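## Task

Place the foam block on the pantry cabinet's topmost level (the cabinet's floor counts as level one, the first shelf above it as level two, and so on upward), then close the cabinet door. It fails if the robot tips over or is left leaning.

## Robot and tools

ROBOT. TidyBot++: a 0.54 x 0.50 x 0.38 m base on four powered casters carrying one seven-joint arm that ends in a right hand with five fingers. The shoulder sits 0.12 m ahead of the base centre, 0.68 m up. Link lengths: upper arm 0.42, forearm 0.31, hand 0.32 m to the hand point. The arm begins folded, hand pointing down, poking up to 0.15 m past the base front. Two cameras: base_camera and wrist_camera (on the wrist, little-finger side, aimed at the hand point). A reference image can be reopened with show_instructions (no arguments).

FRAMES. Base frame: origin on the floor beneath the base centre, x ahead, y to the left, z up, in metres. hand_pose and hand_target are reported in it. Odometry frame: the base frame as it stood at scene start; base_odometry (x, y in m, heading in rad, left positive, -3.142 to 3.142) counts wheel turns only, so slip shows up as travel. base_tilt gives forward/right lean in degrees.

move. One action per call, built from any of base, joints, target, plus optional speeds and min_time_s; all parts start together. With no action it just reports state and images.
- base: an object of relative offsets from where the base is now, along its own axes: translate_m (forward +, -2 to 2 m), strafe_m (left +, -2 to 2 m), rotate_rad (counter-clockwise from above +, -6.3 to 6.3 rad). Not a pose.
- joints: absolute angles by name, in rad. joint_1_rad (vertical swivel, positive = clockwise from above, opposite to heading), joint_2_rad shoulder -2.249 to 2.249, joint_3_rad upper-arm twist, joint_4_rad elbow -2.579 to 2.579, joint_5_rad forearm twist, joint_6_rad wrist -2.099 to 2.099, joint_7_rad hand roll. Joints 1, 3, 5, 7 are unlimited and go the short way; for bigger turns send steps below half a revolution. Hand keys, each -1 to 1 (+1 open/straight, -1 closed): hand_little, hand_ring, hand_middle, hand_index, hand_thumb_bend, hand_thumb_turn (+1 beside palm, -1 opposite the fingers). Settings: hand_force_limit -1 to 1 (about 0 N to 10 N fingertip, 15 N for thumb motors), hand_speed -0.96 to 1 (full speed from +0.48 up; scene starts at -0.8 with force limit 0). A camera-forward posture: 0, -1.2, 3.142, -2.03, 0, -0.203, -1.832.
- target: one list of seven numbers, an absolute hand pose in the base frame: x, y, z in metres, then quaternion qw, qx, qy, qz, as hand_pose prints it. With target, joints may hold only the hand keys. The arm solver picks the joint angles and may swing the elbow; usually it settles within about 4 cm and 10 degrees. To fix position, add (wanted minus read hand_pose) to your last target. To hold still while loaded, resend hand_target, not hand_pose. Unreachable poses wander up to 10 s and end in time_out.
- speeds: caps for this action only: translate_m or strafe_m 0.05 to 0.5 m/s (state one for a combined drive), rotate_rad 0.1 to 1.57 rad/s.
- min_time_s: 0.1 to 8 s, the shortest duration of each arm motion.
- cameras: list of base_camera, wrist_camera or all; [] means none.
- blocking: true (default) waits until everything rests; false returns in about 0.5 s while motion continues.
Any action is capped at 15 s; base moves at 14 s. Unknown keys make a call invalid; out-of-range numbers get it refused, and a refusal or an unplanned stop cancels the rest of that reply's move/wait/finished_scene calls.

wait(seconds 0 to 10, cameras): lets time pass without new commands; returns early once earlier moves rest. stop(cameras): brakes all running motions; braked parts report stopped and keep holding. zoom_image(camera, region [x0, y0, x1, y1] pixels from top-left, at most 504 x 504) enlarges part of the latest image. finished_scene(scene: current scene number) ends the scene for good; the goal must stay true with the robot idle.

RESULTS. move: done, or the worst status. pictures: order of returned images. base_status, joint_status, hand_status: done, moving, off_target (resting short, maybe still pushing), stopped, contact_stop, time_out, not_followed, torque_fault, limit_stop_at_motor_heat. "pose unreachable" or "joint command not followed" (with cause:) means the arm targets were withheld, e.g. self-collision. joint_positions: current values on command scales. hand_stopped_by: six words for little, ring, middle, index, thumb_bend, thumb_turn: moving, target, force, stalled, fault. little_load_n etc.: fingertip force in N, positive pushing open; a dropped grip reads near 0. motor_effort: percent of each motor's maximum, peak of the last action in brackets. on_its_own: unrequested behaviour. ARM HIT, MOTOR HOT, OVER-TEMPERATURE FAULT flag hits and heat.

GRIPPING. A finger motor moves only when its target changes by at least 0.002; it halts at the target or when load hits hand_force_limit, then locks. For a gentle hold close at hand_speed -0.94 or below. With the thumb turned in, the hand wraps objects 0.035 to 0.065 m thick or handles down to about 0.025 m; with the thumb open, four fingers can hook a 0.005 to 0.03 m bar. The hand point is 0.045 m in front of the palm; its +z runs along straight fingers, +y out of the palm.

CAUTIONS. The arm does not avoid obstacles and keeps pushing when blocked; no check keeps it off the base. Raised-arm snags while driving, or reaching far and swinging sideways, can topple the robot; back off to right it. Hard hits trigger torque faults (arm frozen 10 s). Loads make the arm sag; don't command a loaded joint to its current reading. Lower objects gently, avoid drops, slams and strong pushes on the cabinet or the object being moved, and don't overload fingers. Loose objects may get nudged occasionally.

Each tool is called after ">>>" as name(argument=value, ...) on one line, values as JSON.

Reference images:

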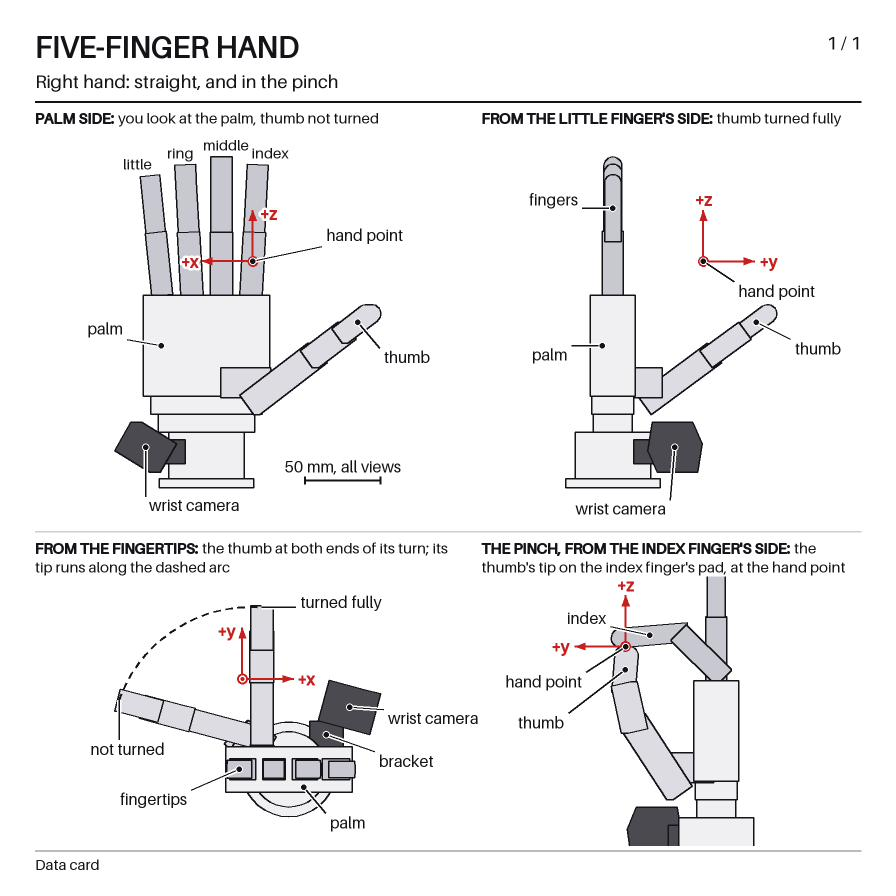

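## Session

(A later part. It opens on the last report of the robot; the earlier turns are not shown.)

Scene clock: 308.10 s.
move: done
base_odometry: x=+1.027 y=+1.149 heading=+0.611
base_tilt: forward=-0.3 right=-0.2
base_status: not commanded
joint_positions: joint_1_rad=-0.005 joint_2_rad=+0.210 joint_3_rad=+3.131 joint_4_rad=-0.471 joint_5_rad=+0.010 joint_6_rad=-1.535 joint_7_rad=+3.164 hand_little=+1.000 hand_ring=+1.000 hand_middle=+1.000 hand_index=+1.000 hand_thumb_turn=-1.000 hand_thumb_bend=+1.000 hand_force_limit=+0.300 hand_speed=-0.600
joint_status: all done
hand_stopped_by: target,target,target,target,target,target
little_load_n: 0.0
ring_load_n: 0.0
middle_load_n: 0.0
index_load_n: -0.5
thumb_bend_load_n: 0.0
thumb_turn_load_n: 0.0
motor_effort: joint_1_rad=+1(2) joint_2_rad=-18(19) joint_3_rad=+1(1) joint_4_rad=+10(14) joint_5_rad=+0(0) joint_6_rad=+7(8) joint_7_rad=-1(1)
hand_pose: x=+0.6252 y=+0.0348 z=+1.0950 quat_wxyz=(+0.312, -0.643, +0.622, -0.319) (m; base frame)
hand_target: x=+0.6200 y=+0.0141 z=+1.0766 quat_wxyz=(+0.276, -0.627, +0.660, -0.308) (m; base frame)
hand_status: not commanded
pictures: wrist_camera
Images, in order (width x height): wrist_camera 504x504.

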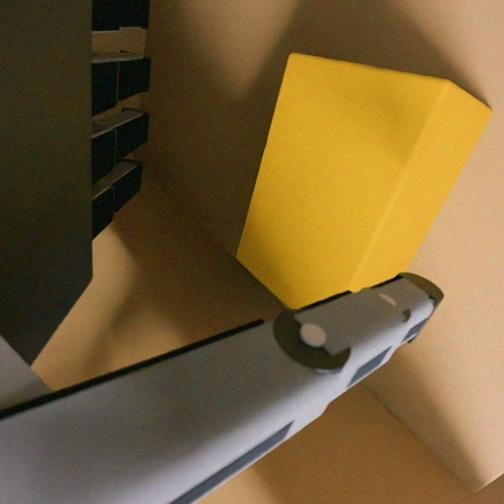

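>>> move(base={"translate_m": -0.65}, speeds={"translate_m": 0.4}, cameras=["all"])

>>> move(base={"translate_m": 0.162, "strafe_m": -0.719, "rotate_rad": 0.8}, speeds={"translate_m": 0.4, "rotate_rad": 0.6}, joints={"joint_2_rad": -1.2, "joint_4_rad": -2.03, "joint_6_rad": -0.5, "joint_7_rad": -1.571, "hand_speed": 0, "hand_little": -1, "hand_ring": -1, "hand_middle": -1, "hand_index": -1, "hand_thumb_turn": 1}, min_time_s=1.5, cameras=["base_camera"])

Scene clock: 312.30 s.
move: done
base_odometry: x=+0.494 y=+0.775 heading=+0.611
base_tilt: forward=-0.3 right=-0.2
base_status: done
joint_positions: joint_1_rad=-0.005 joint_2_rad=+0.234 joint_3_rad=+3.131 joint_4_rad=-0.466 joint_5_rad=+0.013 joint_6_rad=-1.540 joint_7_rad=+3.164 hand_little=+1.000 hand_ring=+1.000 hand_middle=+1.000 hand_index=+1.000 hand_thumb_turn=-1.000 hand_thumb_bend=+1.000 hand_force_limit=+0.300 hand_speed=-0.600
joint_status: not commanded
hand_stopped_by: target,target,target,target,target,target
little_load_n: 0.0
ring_load_n: 0.0
middle_load_n: 0.0
index_load_n: 0.0
thumb_bend_load_n: 0.0
thumb_turn_load_n: 0.0
motor_effort: joint_1_rad=+1(5) joint_2_rad=-19(23) joint_3_rad=+0(2) joint_4_rad=+10(11) joint_5_rad=+0(2) joint_6_rad=+6(8) joint_7_rad=+0(1)
hand_pose: x=+0.6335 y=+0.0338 z=+1.0840 quat_wxyz=(+0.304, -0.646, +0.626, -0.312) (m; base frame)
hand_target: x=+0.6200 y=+0.0141 z=+1.0766 quat_wxyz=(+0.276, -0.627, +0.660, -0.308) (m; base frame)
hand_status: not commanded
pictures: base_camera, wrist_camera
Images, in order (width x height): base_camera 644x364, wrist_camera 504x504.

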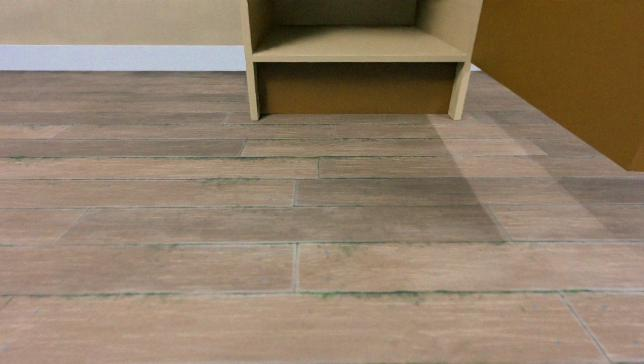

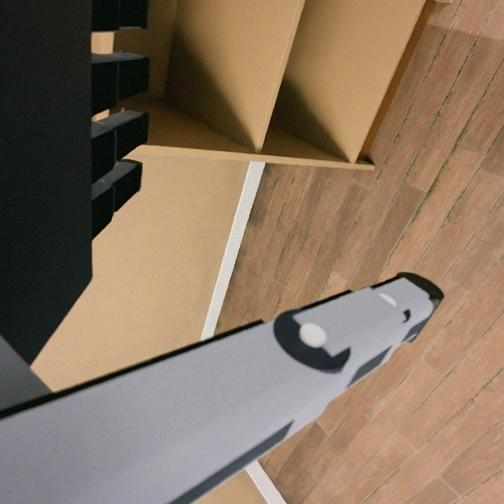

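Scene clock: 315.43 s.
move: done
base_odometry: x=+1.040 y=+0.279 heading=+1.412
base_tilt: forward=-0.3 right=-0.2
base_status: done
joint_positions: joint_1_rad=-0.005 joint_2_rad=-1.185 joint_3_rad=+3.131 joint_4_rad=-1.994 joint_5_rad=+0.014 joint_6_rad=-0.561 joint_7_rad=+4.665 hand_little=-1.000 hand_ring=-1.000 hand_middle=-1.000 hand_index=-1.000 hand_thumb_turn=+1.000 hand_thumb_bend=+1.000 hand_force_limit=+0.300 hand_speed=+0.000
joint_status: all done
hand_stopped_by: target,target,target,target,target,target
little_load_n: 0.0
ring_load_n: 0.0
middle_load_n: 0.0
index_load_n: 0.0
thumb_bend_load_n: 0.5
thumb_turn_load_n: 0.0
motor_effort: joint_1_rad=+1(4) joint_2_rad=+14(21) joint_3_rad=+1(2) joint_4_rad=+11(13) joint_5_rad=+0(1) joint_6_rad=+7(9) joint_7_rad=+0(2)
hand_pose: x=+0.2788 y=-0.0545 z=+1.0893 quat_wxyz=(+0.012, -0.633, +0.008, -0.774) (m; base frame)
hand_target: x=+0.2763 y=-0.0698 z=+1.0962 quat_wxyz=(-0.029, -0.617, -0.005, -0.787) (m; base frame)
hand_status: not commanded
pictures: base_camera
Images, in order (width x height): base_camera 644x364.

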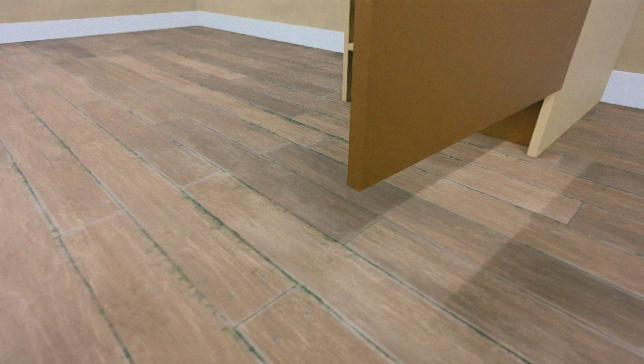

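>>> move(base={"translate_m": -0.055, "strafe_m": -0.953, "rotate_rad": 0.91}, speeds={"translate_m": 0.4, "rotate_rad": 0.6}, cameras=["base_camera"])

>>> move(joints={"joint_2_rad": 0.45, "joint_4_rad": -1.9, "joint_6_rad": 0.78, "joint_7_rad": -1.571}, min_time_s=1.5, cameras=["all"])

Scene clock: 319.23 s.
move: done
base_odometry: x=+1.973 y=+0.075 heading=+2.323
base_tilt: forward=-0.3 right=-0.2
base_status: done
joint_positions: joint_1_rad=-0.005 joint_2_rad=-1.187 joint_3_rad=+3.131 joint_4_rad=-1.996 joint_5_rad=+0.014 joint_6_rad=-0.559 joint_7_rad=+4.666 hand_little=-1.000 hand_ring=-1.000 hand_middle=-1.000 hand_index=-1.000 hand_thumb_turn=+1.000 hand_thumb_bend=+1.000 hand_force_limit=+0.300 hand_speed=+0.000
joint_status: not commanded
hand_stopped_by: target,target,target,target,target,target
little_load_n: 0.0
ring_load_n: 0.0
middle_load_n: 0.0
index_load_n: 0.0
thumb_bend_load_n: 0.0
thumb_turn_load_n: 0.0
motor_effort: joint_1_rad=+0(2) joint_2_rad=+14(15) joint_3_rad=+1(2) joint_4_rad=+11(13) joint_5_rad=+0(1) joint_6_rad=+8(9) joint_7_rad=+0(1)
hand_pose: x=+0.2785 y=-0.0546 z=+1.0892 quat_wxyz=(+0.011, -0.632, +0.007, -0.775) (m; base frame)
hand_target: x=+0.2763 y=-0.0698 z=+1.0962 quat_wxyz=(-0.029, -0.617, -0.005, -0.787) (m; base frame)
hand_status: not commanded
pictures: base_camera
Images, in order (width x height): base_camera 644x364.

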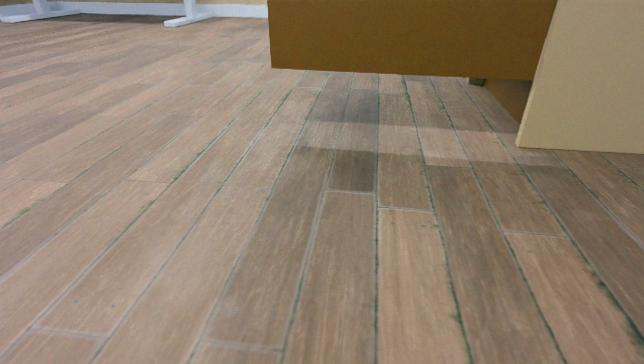

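Scene clock: 322.43 s.
move: done
base_odometry: x=+1.972 y=+0.075 heading=+2.323
base_tilt: forward=-0.3 right=-0.2
base_status: not commanded
joint_positions: joint_1_rad=-0.005 joint_2_rad=+0.431 joint_3_rad=+3.131 joint_4_rad=-1.922 joint_5_rad=+0.014 joint_6_rad=+0.718 joint_7_rad=+4.666 hand_little=-1.000 hand_ring=-1.000 hand_middle=-1.000 hand_index=-1.000 hand_thumb_turn=+1.000 hand_thumb_bend=+1.000 hand_force_limit=+0.300 hand_speed=+0.000
joint_status: all done
hand_stopped_by: target,target,target,target,target,target
little_load_n: 0.0
ring_load_n: 0.0
middle_load_n: 0.0
index_load_n: 0.0
thumb_bend_load_n: 0.0
thumb_turn_load_n: 0.0
motor_effort: joint_1_rad=+1(2) joint_2_rad=-26(28) joint_3_rad=+0(2) joint_4_rad=+12(15) joint_5_rad=+0(0) joint_6_rad=+7(9) joint_7_rad=+0(2)
hand_pose: x=+0.8381 y=-0.0445 z=+0.7889 quat_wxyz=(+0.022, -0.729, +0.006, -0.684) (m; base frame)
hand_target: x=+0.8500 y=-0.0467 z=+0.8115 quat_wxyz=(+0.000, -0.707, -0.030, -0.707) (m; base frame)
hand_status: not commanded
pictures: base_camera, wrist_camera
Images, in order (width x height): base_camera 644x364, wrist_camera 504x504.

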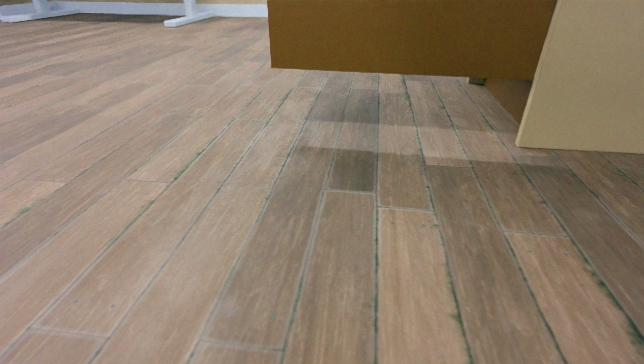

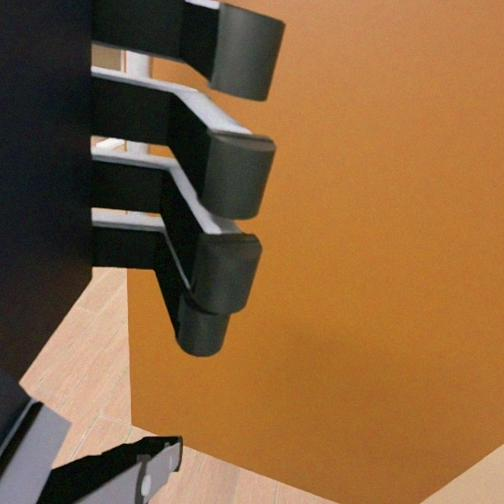

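>>> move(base={"translate_m": 0.15}, speeds={"translate_m": 0.15}, cameras=["wrist_camera"])

>>> move(base={"translate_m": 0.237, "strafe_m": 0.309, "rotate_rad": -0.4}, speeds={"translate_m": 0.22}, cameras=["all"])

Scene clock: 324.20 s.
move: done
base_odometry: x=+1.870 y=+0.185 heading=+2.323
base_tilt: forward=-0.3 right=-0.2
base_status: done
joint_positions: joint_1_rad=-0.005 joint_2_rad=+0.435 joint_3_rad=+3.131 joint_4_rad=-1.917 joint_5_rad=+0.014 joint_6_rad=+0.721 joint_7_rad=+4.666 hand_little=-1.000 hand_ring=-1.000 hand_middle=-1.000 hand_index=-1.000 hand_thumb_turn=+1.000 hand_thumb_bend=+1.000 hand_force_limit=+0.300 hand_speed=+0.000
joint_status: not commanded
hand_stopped_by: target,target,target,target,target,target
little_load_n: 0.0
ring_load_n: 0.5
middle_load_n: 0.0
index_load_n: 0.0
thumb_bend_load_n: 0.0
thumb_turn_load_n: 0.0
motor_effort: joint_1_rad=+1(2) joint_2_rad=-26(29) joint_3_rad=+0(1) joint_4_rad=+12(13) joint_5_rad=+0(0) joint_6_rad=+7(9) joint_7_rad=+0(1)
hand_pose: x=+0.8402 y=-0.0445 z=+0.7895 quat_wxyz=(+0.022, -0.728, +0.006, -0.685) (m; base frame)
hand_target: x=+0.8500 y=-0.0467 z=+0.8115 quat_wxyz=(+0.000, -0.707, -0.030, -0.707) (m; base frame)
hand_status: not commanded
pictures: wrist_camera
Images, in order (width x height): wrist_camera 504x504.

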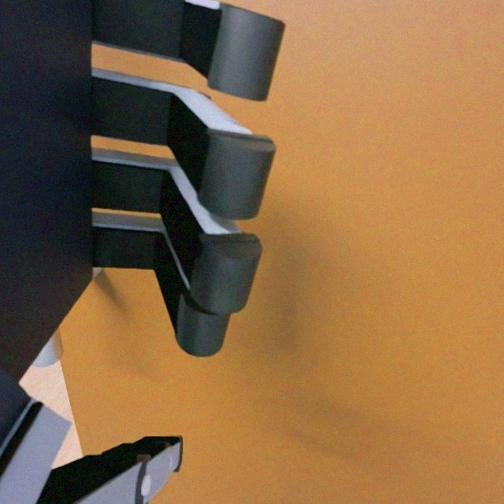

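Scene clock: 326.80 s.
move: done
base_odometry: x=+1.482 y=+0.147 heading=+1.921
base_tilt: forward=-0.3 right=-0.2
base_status: done
joint_positions: joint_1_rad=-0.001 joint_2_rad=+0.437 joint_3_rad=+3.134 joint_4_rad=-1.911 joint_5_rad=+0.014 joint_6_rad=+0.723 joint_7_rad=+4.667 hand_little=-1.000 hand_ring=-1.000 hand_middle=-1.000 hand_index=-1.000 hand_thumb_turn=+1.000 hand_thumb_bend=+1.000 hand_force_limit=+0.300 hand_speed=+0.000
joint_status: not commanded
hand_stopped_by: target,target,target,target,target,target
little_load_n: 0.0
ring_load_n: 0.0
middle_load_n: 0.0
index_load_n: 0.0
thumb_bend_load_n: 0.0
thumb_turn_load_n: 0.0
motor_effort: joint_1_rad=+1(6) joint_2_rad=-26(28) joint_3_rad=+0(3) joint_4_rad=+11(18) joint_5_rad=+0(2) joint_6_rad=+7(9) joint_7_rad=+0(1)
hand_pose: x=+0.8419 y=-0.0496 z=+0.7921 quat_wxyz=(+0.019, -0.726, +0.008, -0.687) (m; base frame)
hand_target: x=+0.8500 y=-0.0467 z=+0.8115 quat_wxyz=(+0.000, -0.707, -0.030, -0.707) (m; base frame)
hand_status: not commanded
pictures: base_camera, wrist_camera
Images, in order (width x height): base_camera 644x364, wrist_camera 504x504.

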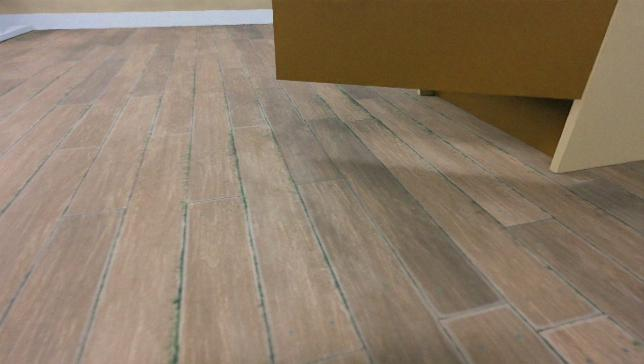

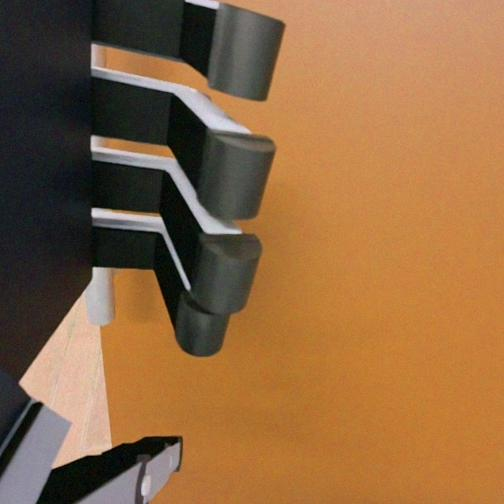

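>>> move(base={"translate_m": 0.237, "strafe_m": 0.309, "rotate_rad": -0.4}, speeds={"translate_m": 0.22}, cameras=["all"])

>>> move(base={"translate_m": 0.237, "strafe_m": 0.309, "rotate_rad": -0.4}, speeds={"translate_m": 0.22}, cameras=["all"])

Scene clock: 329.57 s.
move: done
base_odometry: x=+1.110 y=+0.263 heading=+1.521
base_tilt: forward=-0.3 right=-0.2
base_status: done
joint_positions: joint_1_rad=+0.000 joint_2_rad=+0.438 joint_3_rad=+3.138 joint_4_rad=-1.909 joint_5_rad=+0.014 joint_6_rad=+0.724 joint_7_rad=+4.667 hand_little=-1.000 hand_ring=-1.000 hand_middle=-1.000 hand_index=-1.000 hand_thumb_turn=+1.000 hand_thumb_bend=+1.000 hand_force_limit=+0.300 hand_speed=+0.000
joint_status: not commanded
hand_stopped_by: target,target,target,target,target,target
little_load_n: 0.0
ring_load_n: 0.0
middle_load_n: 0.0
index_load_n: 0.0
thumb_bend_load_n: 0.0
thumb_turn_load_n: 0.0
motor_effort: joint_1_rad=+1(5) joint_2_rad=-26(31) joint_3_rad=+1(4) joint_4_rad=+12(18) joint_5_rad=+0(4) joint_6_rad=+8(9) joint_7_rad=+0(1)
hand_pose: x=+0.8424 y=-0.0527 z=+0.7933 quat_wxyz=(+0.017, -0.725, +0.009, -0.689) (m; base frame)
hand_target: x=+0.8500 y=-0.0467 z=+0.8115 quat_wxyz=(+0.000, -0.707, -0.030, -0.707) (m; base frame)
hand_status: not commanded
pictures: base_camera, wrist_camera
Images, in order (width x height): base_camera 644x364, wrist_camera 504x504.

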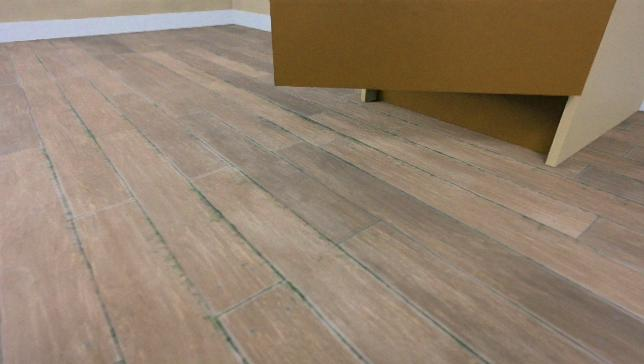

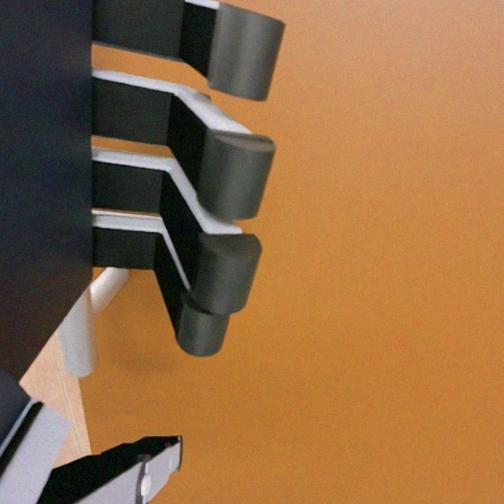

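Scene clock: 332.07 s.
move: done
base_odometry: x=+0.814 y=+0.515 heading=+1.120
base_tilt: forward=-0.3 right=-0.2
base_status: done
joint_positions: joint_1_rad=+0.007 joint_2_rad=+0.438 joint_3_rad=+3.145 joint_4_rad=-1.906 joint_5_rad=+0.016 joint_6_rad=+0.726 joint_7_rad=+4.668 hand_little=-1.000 hand_ring=-1.000 hand_middle=-1.000 hand_index=-1.000 hand_thumb_turn=+1.000 hand_thumb_bend=+1.000 hand_force_limit=+0.300 hand_speed=+0.000
joint_status: not commanded
hand_stopped_by: target,target,target,target,target,target
little_load_n: 0.0
ring_load_n: 0.0
middle_load_n: 0.0
index_load_n: 0.0
thumb_bend_load_n: 0.0
thumb_turn_load_n: 0.0
motor_effort: joint_1_rad=+1(7) joint_2_rad=-26(31) joint_3_rad=+0(6) joint_4_rad=+12(20) joint_5_rad=+0(7) joint_6_rad=+8(9) joint_7_rad=+0(1)
hand_pose: x=+0.8426 y=-0.0616 z=+0.7952 quat_wxyz=(+0.011, -0.724, +0.011, -0.690) (m; base frame)
hand_target: x=+0.8500 y=-0.0467 z=+0.8115 quat_wxyz=(+0.000, -0.707, -0.030, -0.707) (m; base frame)
hand_status: not commanded
pictures: base_camera, wrist_camera
Images, in order (width x height): base_camera 644x364, wrist_camera 504x504.

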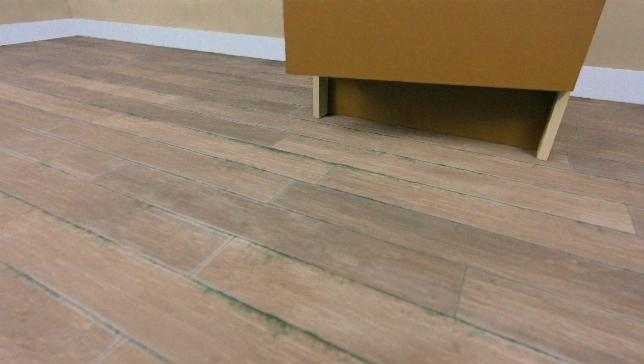

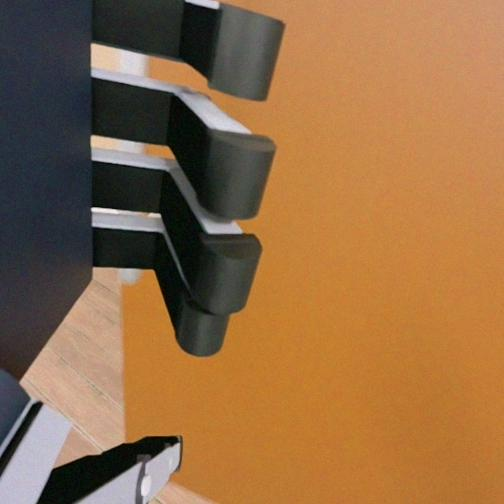

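>>> move(base={"translate_m": 0.15, "strafe_m": 0.24, "rotate_rad": -0.3}, speeds={"translate_m": 0.13}, cameras=["base_camera"])

>>> move(base={"translate_m": 0.08, "strafe_m": 0.165, "rotate_rad": -0.2}, speeds={"translate_m": 0.1}, cameras=["all"])

Scene clock: 335.00 s.
move: done
base_odometry: x=+0.663 y=+0.755 heading=+0.818
base_tilt: forward=-0.3 right=-0.2
base_status: done
joint_positions: joint_1_rad=+0.009 joint_2_rad=+0.438 joint_3_rad=+3.146 joint_4_rad=-1.906 joint_5_rad=+0.016 joint_6_rad=+0.726 joint_7_rad=+4.668 hand_little=-1.000 hand_ring=-1.000 hand_middle=-1.000 hand_index=-1.000 hand_thumb_turn=+1.000 hand_thumb_bend=+1.000 hand_force_limit=+0.300 hand_speed=+0.000
joint_status: not commanded
hand_stopped_by: target,target,target,target,target,target
little_load_n: 0.0
ring_load_n: 0.0
middle_load_n: 0.0
index_load_n: 0.0
thumb_bend_load_n: 0.0
thumb_turn_load_n: 0.0
motor_effort: joint_1_rad=+0(5) joint_2_rad=-26(28) joint_3_rad=+0(3) joint_4_rad=+12(13) joint_5_rad=+0(1) joint_6_rad=+7(9) joint_7_rad=+0(1)
hand_pose: x=+0.8424 y=-0.0633 z=+0.7953 quat_wxyz=(+0.010, -0.724, +0.012, -0.690) (m; base frame)
hand_target: x=+0.8500 y=-0.0467 z=+0.8115 quat_wxyz=(+0.000, -0.707, -0.030, -0.707) (m; base frame)
hand_status: not commanded
pictures: base_camera
Images, in order (width x height): base_camera 644x364.

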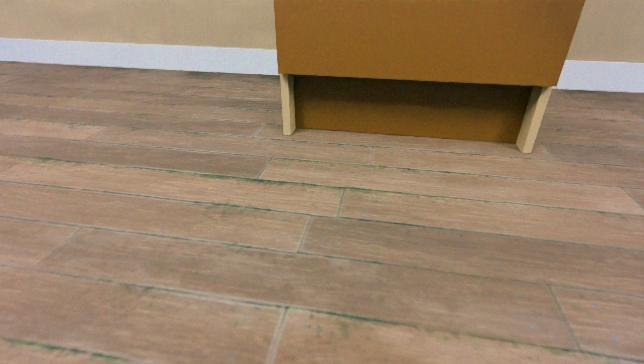

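Scene clock: 337.40 s.
move: done
base_odometry: x=+0.597 y=+0.926 heading=+0.617
base_tilt: forward=-0.3 right=-0.2
base_status: done
joint_positions: joint_1_rad=+0.009 joint_2_rad=+0.438 joint_3_rad=+3.146 joint_4_rad=-1.906 joint_5_rad=+0.017 joint_6_rad=+0.726 joint_7_rad=+4.668 hand_little=-1.000 hand_ring=-1.000 hand_middle=-1.000 hand_index=-1.000 hand_thumb_turn=+1.000 hand_thumb_bend=+1.000 hand_force_limit=+0.300 hand_speed=+0.000
joint_status: not commanded
hand_stopped_by: target,target,target,target,target,target
little_load_n: 0.0
ring_load_n: 0.0
middle_load_n: 0.0
index_load_n: 0.0
thumb_bend_load_n: 0.0
thumb_turn_load_n: 0.0
motor_effort: joint_1_rad=+0(4) joint_2_rad=-27(28) joint_3_rad=+0(3) joint_4_rad=+12(13) joint_5_rad=+0(1) joint_6_rad=+8(9) joint_7_rad=+0(1)
hand_pose: x=+0.8424 y=-0.0637 z=+0.7953 quat_wxyz=(+0.010, -0.724, +0.012, -0.690) (m; base frame)
hand_target: x=+0.8500 y=-0.0467 z=+0.8115 quat_wxyz=(+0.000, -0.707, -0.030, -0.707) (m; base frame)
hand_status: not commanded
pictures: base_camera, wrist_camera
Images, in order (width x height): base_camera 644x364, wrist_camera 504x504.

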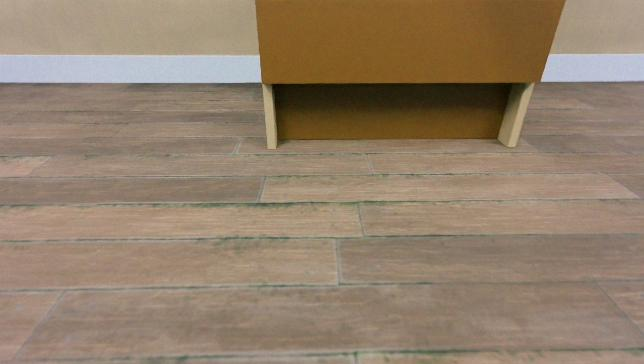

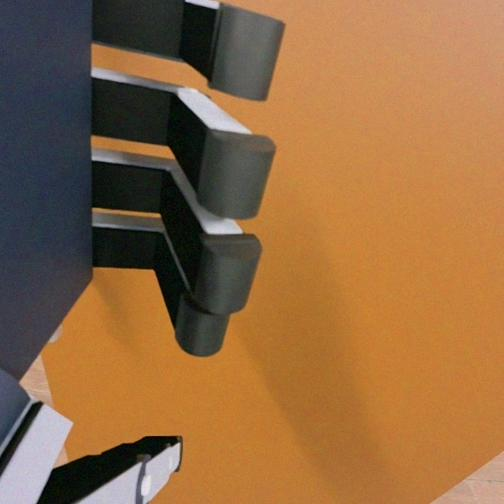

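>>> move(base={"translate_m": 0.07}, speeds={"translate_m": 0.06}, cameras=["all"])

Scene clock: 339.20 s.
move: done
base_odometry: x=+0.654 y=+0.967 heading=+0.618
base_tilt: forward=-0.3 right=-0.2
base_status: done
joint_positions: joint_1_rad=+0.009 joint_2_rad=+0.438 joint_3_rad=+3.146 joint_4_rad=-1.906 joint_5_rad=+0.017 joint_6_rad=+0.726 joint_7_rad=+4.668 hand_little=-1.000 hand_ring=-1.000 hand_middle=-1.000 hand_index=-1.000 hand_thumb_turn=+1.000 hand_thumb_bend=+1.000 hand_force_limit=+0.300 hand_speed=+0.000
joint_status: not commanded
hand_stopped_by: target,target,target,target,target,target
little_load_n: 0.0
ring_load_n: 0.0
middle_load_n: 0.0
index_load_n: 0.0
thumb_bend_load_n: 0.0
thumb_turn_load_n: 0.0
motor_effort: joint_1_rad=+0(2) joint_2_rad=-27(29) joint_3_rad=+1(1) joint_4_rad=+12(14) joint_5_rad=+0(0) joint_6_rad=+7(9) joint_7_rad=+0(1)
hand_pose: x=+0.8425 y=-0.0637 z=+0.7952 quat_wxyz=(+0.010, -0.724, +0.012, -0.690) (m; base frame)
hand_target: x=+0.8500 y=-0.0467 z=+0.8115 quat_wxyz=(+0.000, -0.707, -0.030, -0.707) (m; base frame)
hand_status: not commanded
pictures: base_camera, wrist_camera
Images, in order (width x height): base_camera 644x364, wrist_camera 504x504.

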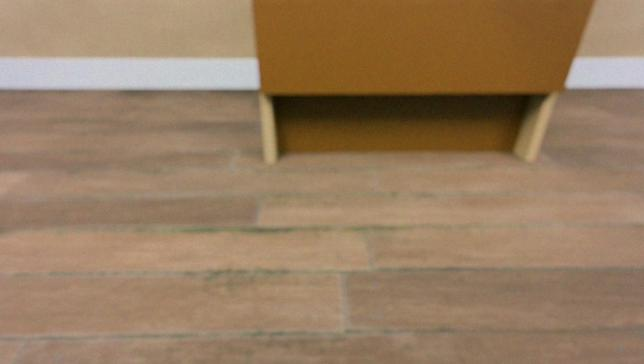

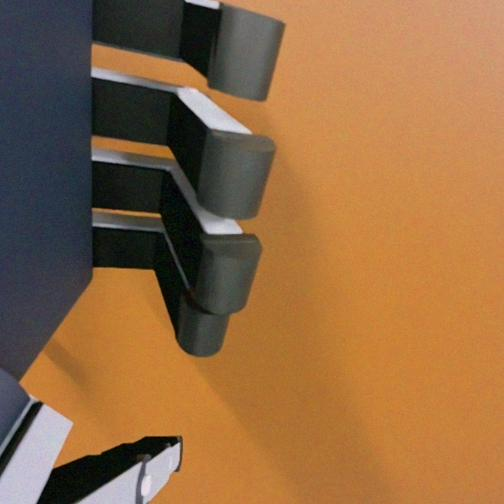

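>>> move(base={"translate_m": 0.03}, speeds={"translate_m": 0.05}, cameras=["base_camera"])

>>> move(base={"translate_m": 0.025}, speeds={"translate_m": 0.05}, cameras=["all"])

Scene clock: 341.07 s.
move: done
base_odometry: x=+0.678 y=+0.985 heading=+0.618
base_tilt: forward=-0.3 right=-0.2
base_status: done
joint_positions: joint_1_rad=+0.009 joint_2_rad=+0.421 joint_3_rad=+3.146 joint_4_rad=-1.932 joint_5_rad=+0.017 joint_6_rad=+0.730 joint_7_rad=+4.668 hand_little=-1.001 hand_ring=-1.000 hand_middle=-1.000 hand_index=-1.000 hand_thumb_turn=+1.000 hand_thumb_bend=+1.000 hand_force_limit=+0.300 hand_speed=+0.000
joint_status: not commanded
hand_stopped_by: target,target,target,target,target,target
little_load_n: -12.0
ring_load_n: 0.0
middle_load_n: 0.0
index_load_n: 0.0
thumb_bend_load_n: 0.0
thumb_turn_load_n: 0.0
motor_effort: joint_1_rad=+2(5) joint_2_rad=-19(29) joint_3_rad=+1(2) joint_4_rad=+20(25) joint_5_rad=+1(1) joint_6_rad=+8(9) joint_7_rad=-1(1)
hand_pose: x=+0.8338 y=-0.0634 z=+0.7947 quat_wxyz=(+0.010, -0.725, +0.012, -0.688) (m; base frame)
hand_target: x=+0.8500 y=-0.0467 z=+0.8115 quat_wxyz=(+0.000, -0.707, -0.030, -0.707) (m; base frame)
hand_status: not commanded
pictures: base_camera
Images, in order (width x height): base_camera 644x364.

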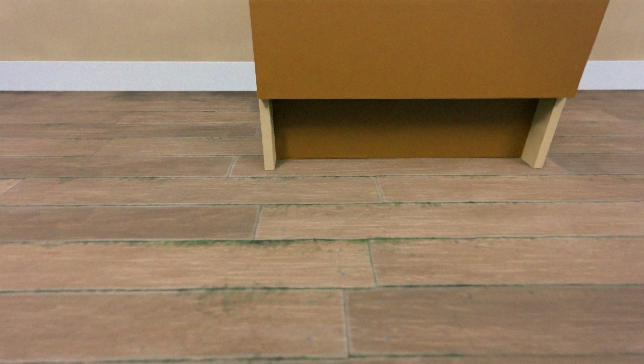

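Scene clock: 343.53 s.
move: time_out
base_odometry: x=+0.696 y=+0.998 heading=+0.618
base_tilt: forward=-0.3 right=-0.2
base_status: translate_m time_out (by the wheels' count: +0.022 of +0.025)
joint_positions: joint_1_rad=+0.009 joint_2_rad=+0.376 joint_3_rad=+3.146 joint_4_rad=-1.992 joint_5_rad=+0.017 joint_6_rad=+0.731 joint_7_rad=+4.668 hand_little=-1.002 hand_ring=-1.000 hand_middle=-1.000 hand_index=-1.000 hand_thumb_turn=+1.000 hand_thumb_bend=+1.000 hand_force_limit=+0.300 hand_speed=+0.000
joint_status: not commanded
hand_stopped_by: target,target,target,target,target,target
little_load_n: -24.0
ring_load_n: -1.0
middle_load_n: 0.0
index_load_n: 0.0
thumb_bend_load_n: 0.0
thumb_turn_load_n: 0.0
motor_effort: joint_1_rad=+0(3) joint_2_rad=-12(21) joint_3_rad=+0(2) joint_4_rad=+30(36) joint_5_rad=+2(3) joint_6_rad=+7(10) joint_7_rad=+0(1)
hand_pose: x=+0.8122 y=-0.0632 z=+0.7944 quat_wxyz=(+0.010, -0.730, +0.012, -0.683) (m; base frame)
hand_target: x=+0.8500 y=-0.0467 z=+0.8115 quat_wxyz=(+0.000, -0.707, -0.030, -0.707) (m; base frame)
hand_status: not commanded
pictures: base_camera, wrist_camera
Images, in order (width x height): base_camera 644x364, wrist_camera 504x504.

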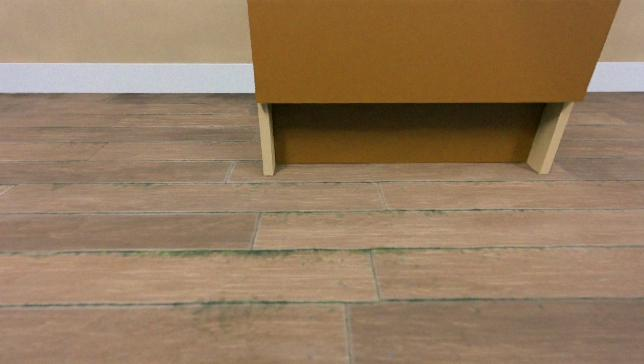

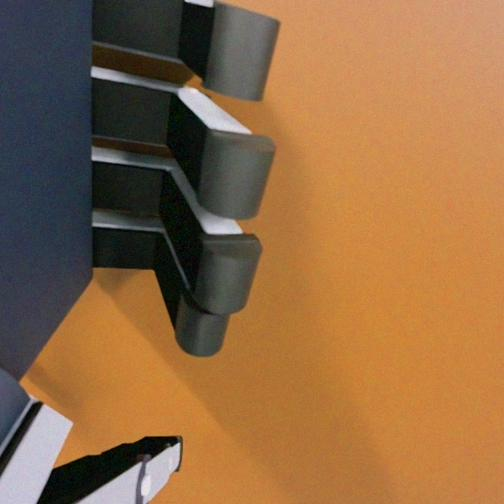

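Door is closed. Back off.

>>> move(base={"translate_m": -0.3}, speeds={"translate_m": 0.2}, cameras=["all"])

Scene clock: 345.83 s.
move: done
base_odometry: x=+0.451 y=+0.824 heading=+0.618
base_tilt: forward=-0.3 right=-0.2
base_status: done
joint_positions: joint_1_rad=+0.009 joint_2_rad=+0.444 joint_3_rad=+3.146 joint_4_rad=-1.898 joint_5_rad=+0.017 joint_6_rad=+0.732 joint_7_rad=+4.668 hand_little=-1.000 hand_ring=-1.000 hand_middle=-1.000 hand_index=-1.000 hand_thumb_turn=+1.000 hand_thumb_bend=+1.000 hand_force_limit=+0.300 hand_speed=+0.000
joint_status: not commanded
hand_stopped_by: target,target,target,target,target,target
little_load_n: 0.0
ring_load_n: 0.0
middle_load_n: 0.0
index_load_n: 0.0
thumb_bend_load_n: 0.0
thumb_turn_load_n: 0.0
motor_effort: joint_1_rad=+1(3) joint_2_rad=-27(30) joint_3_rad=+0(2) joint_4_rad=+12(29) joint_5_rad=+0(2) joint_6_rad=+7(9) joint_7_rad=+0(1)
hand_pose: x=+0.8455 y=-0.0635 z=+0.7972 quat_wxyz=(+0.010, -0.721, +0.012, -0.693) (m; base frame)
hand_target: x=+0.8500 y=-0.0467 z=+0.8115 quat_wxyz=(+0.000, -0.707, -0.030, -0.707) (m; base frame)
hand_status: not commanded
pictures: base_camera, wrist_camera
Images, in order (width x height): base_camera 644x364, wrist_camera 504x504.

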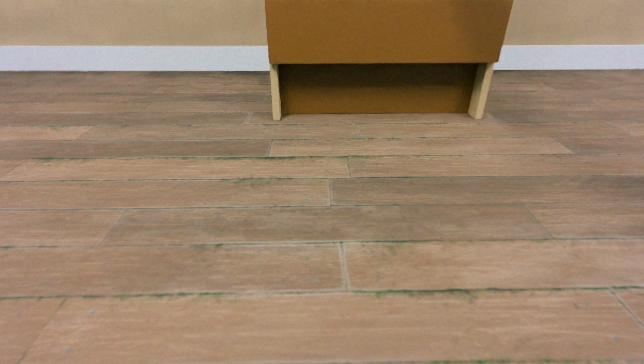

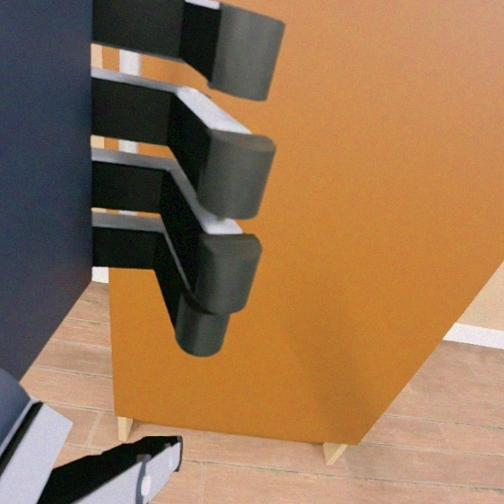

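>>> finished_scene(scene=2)

The scene is finished: the task was done.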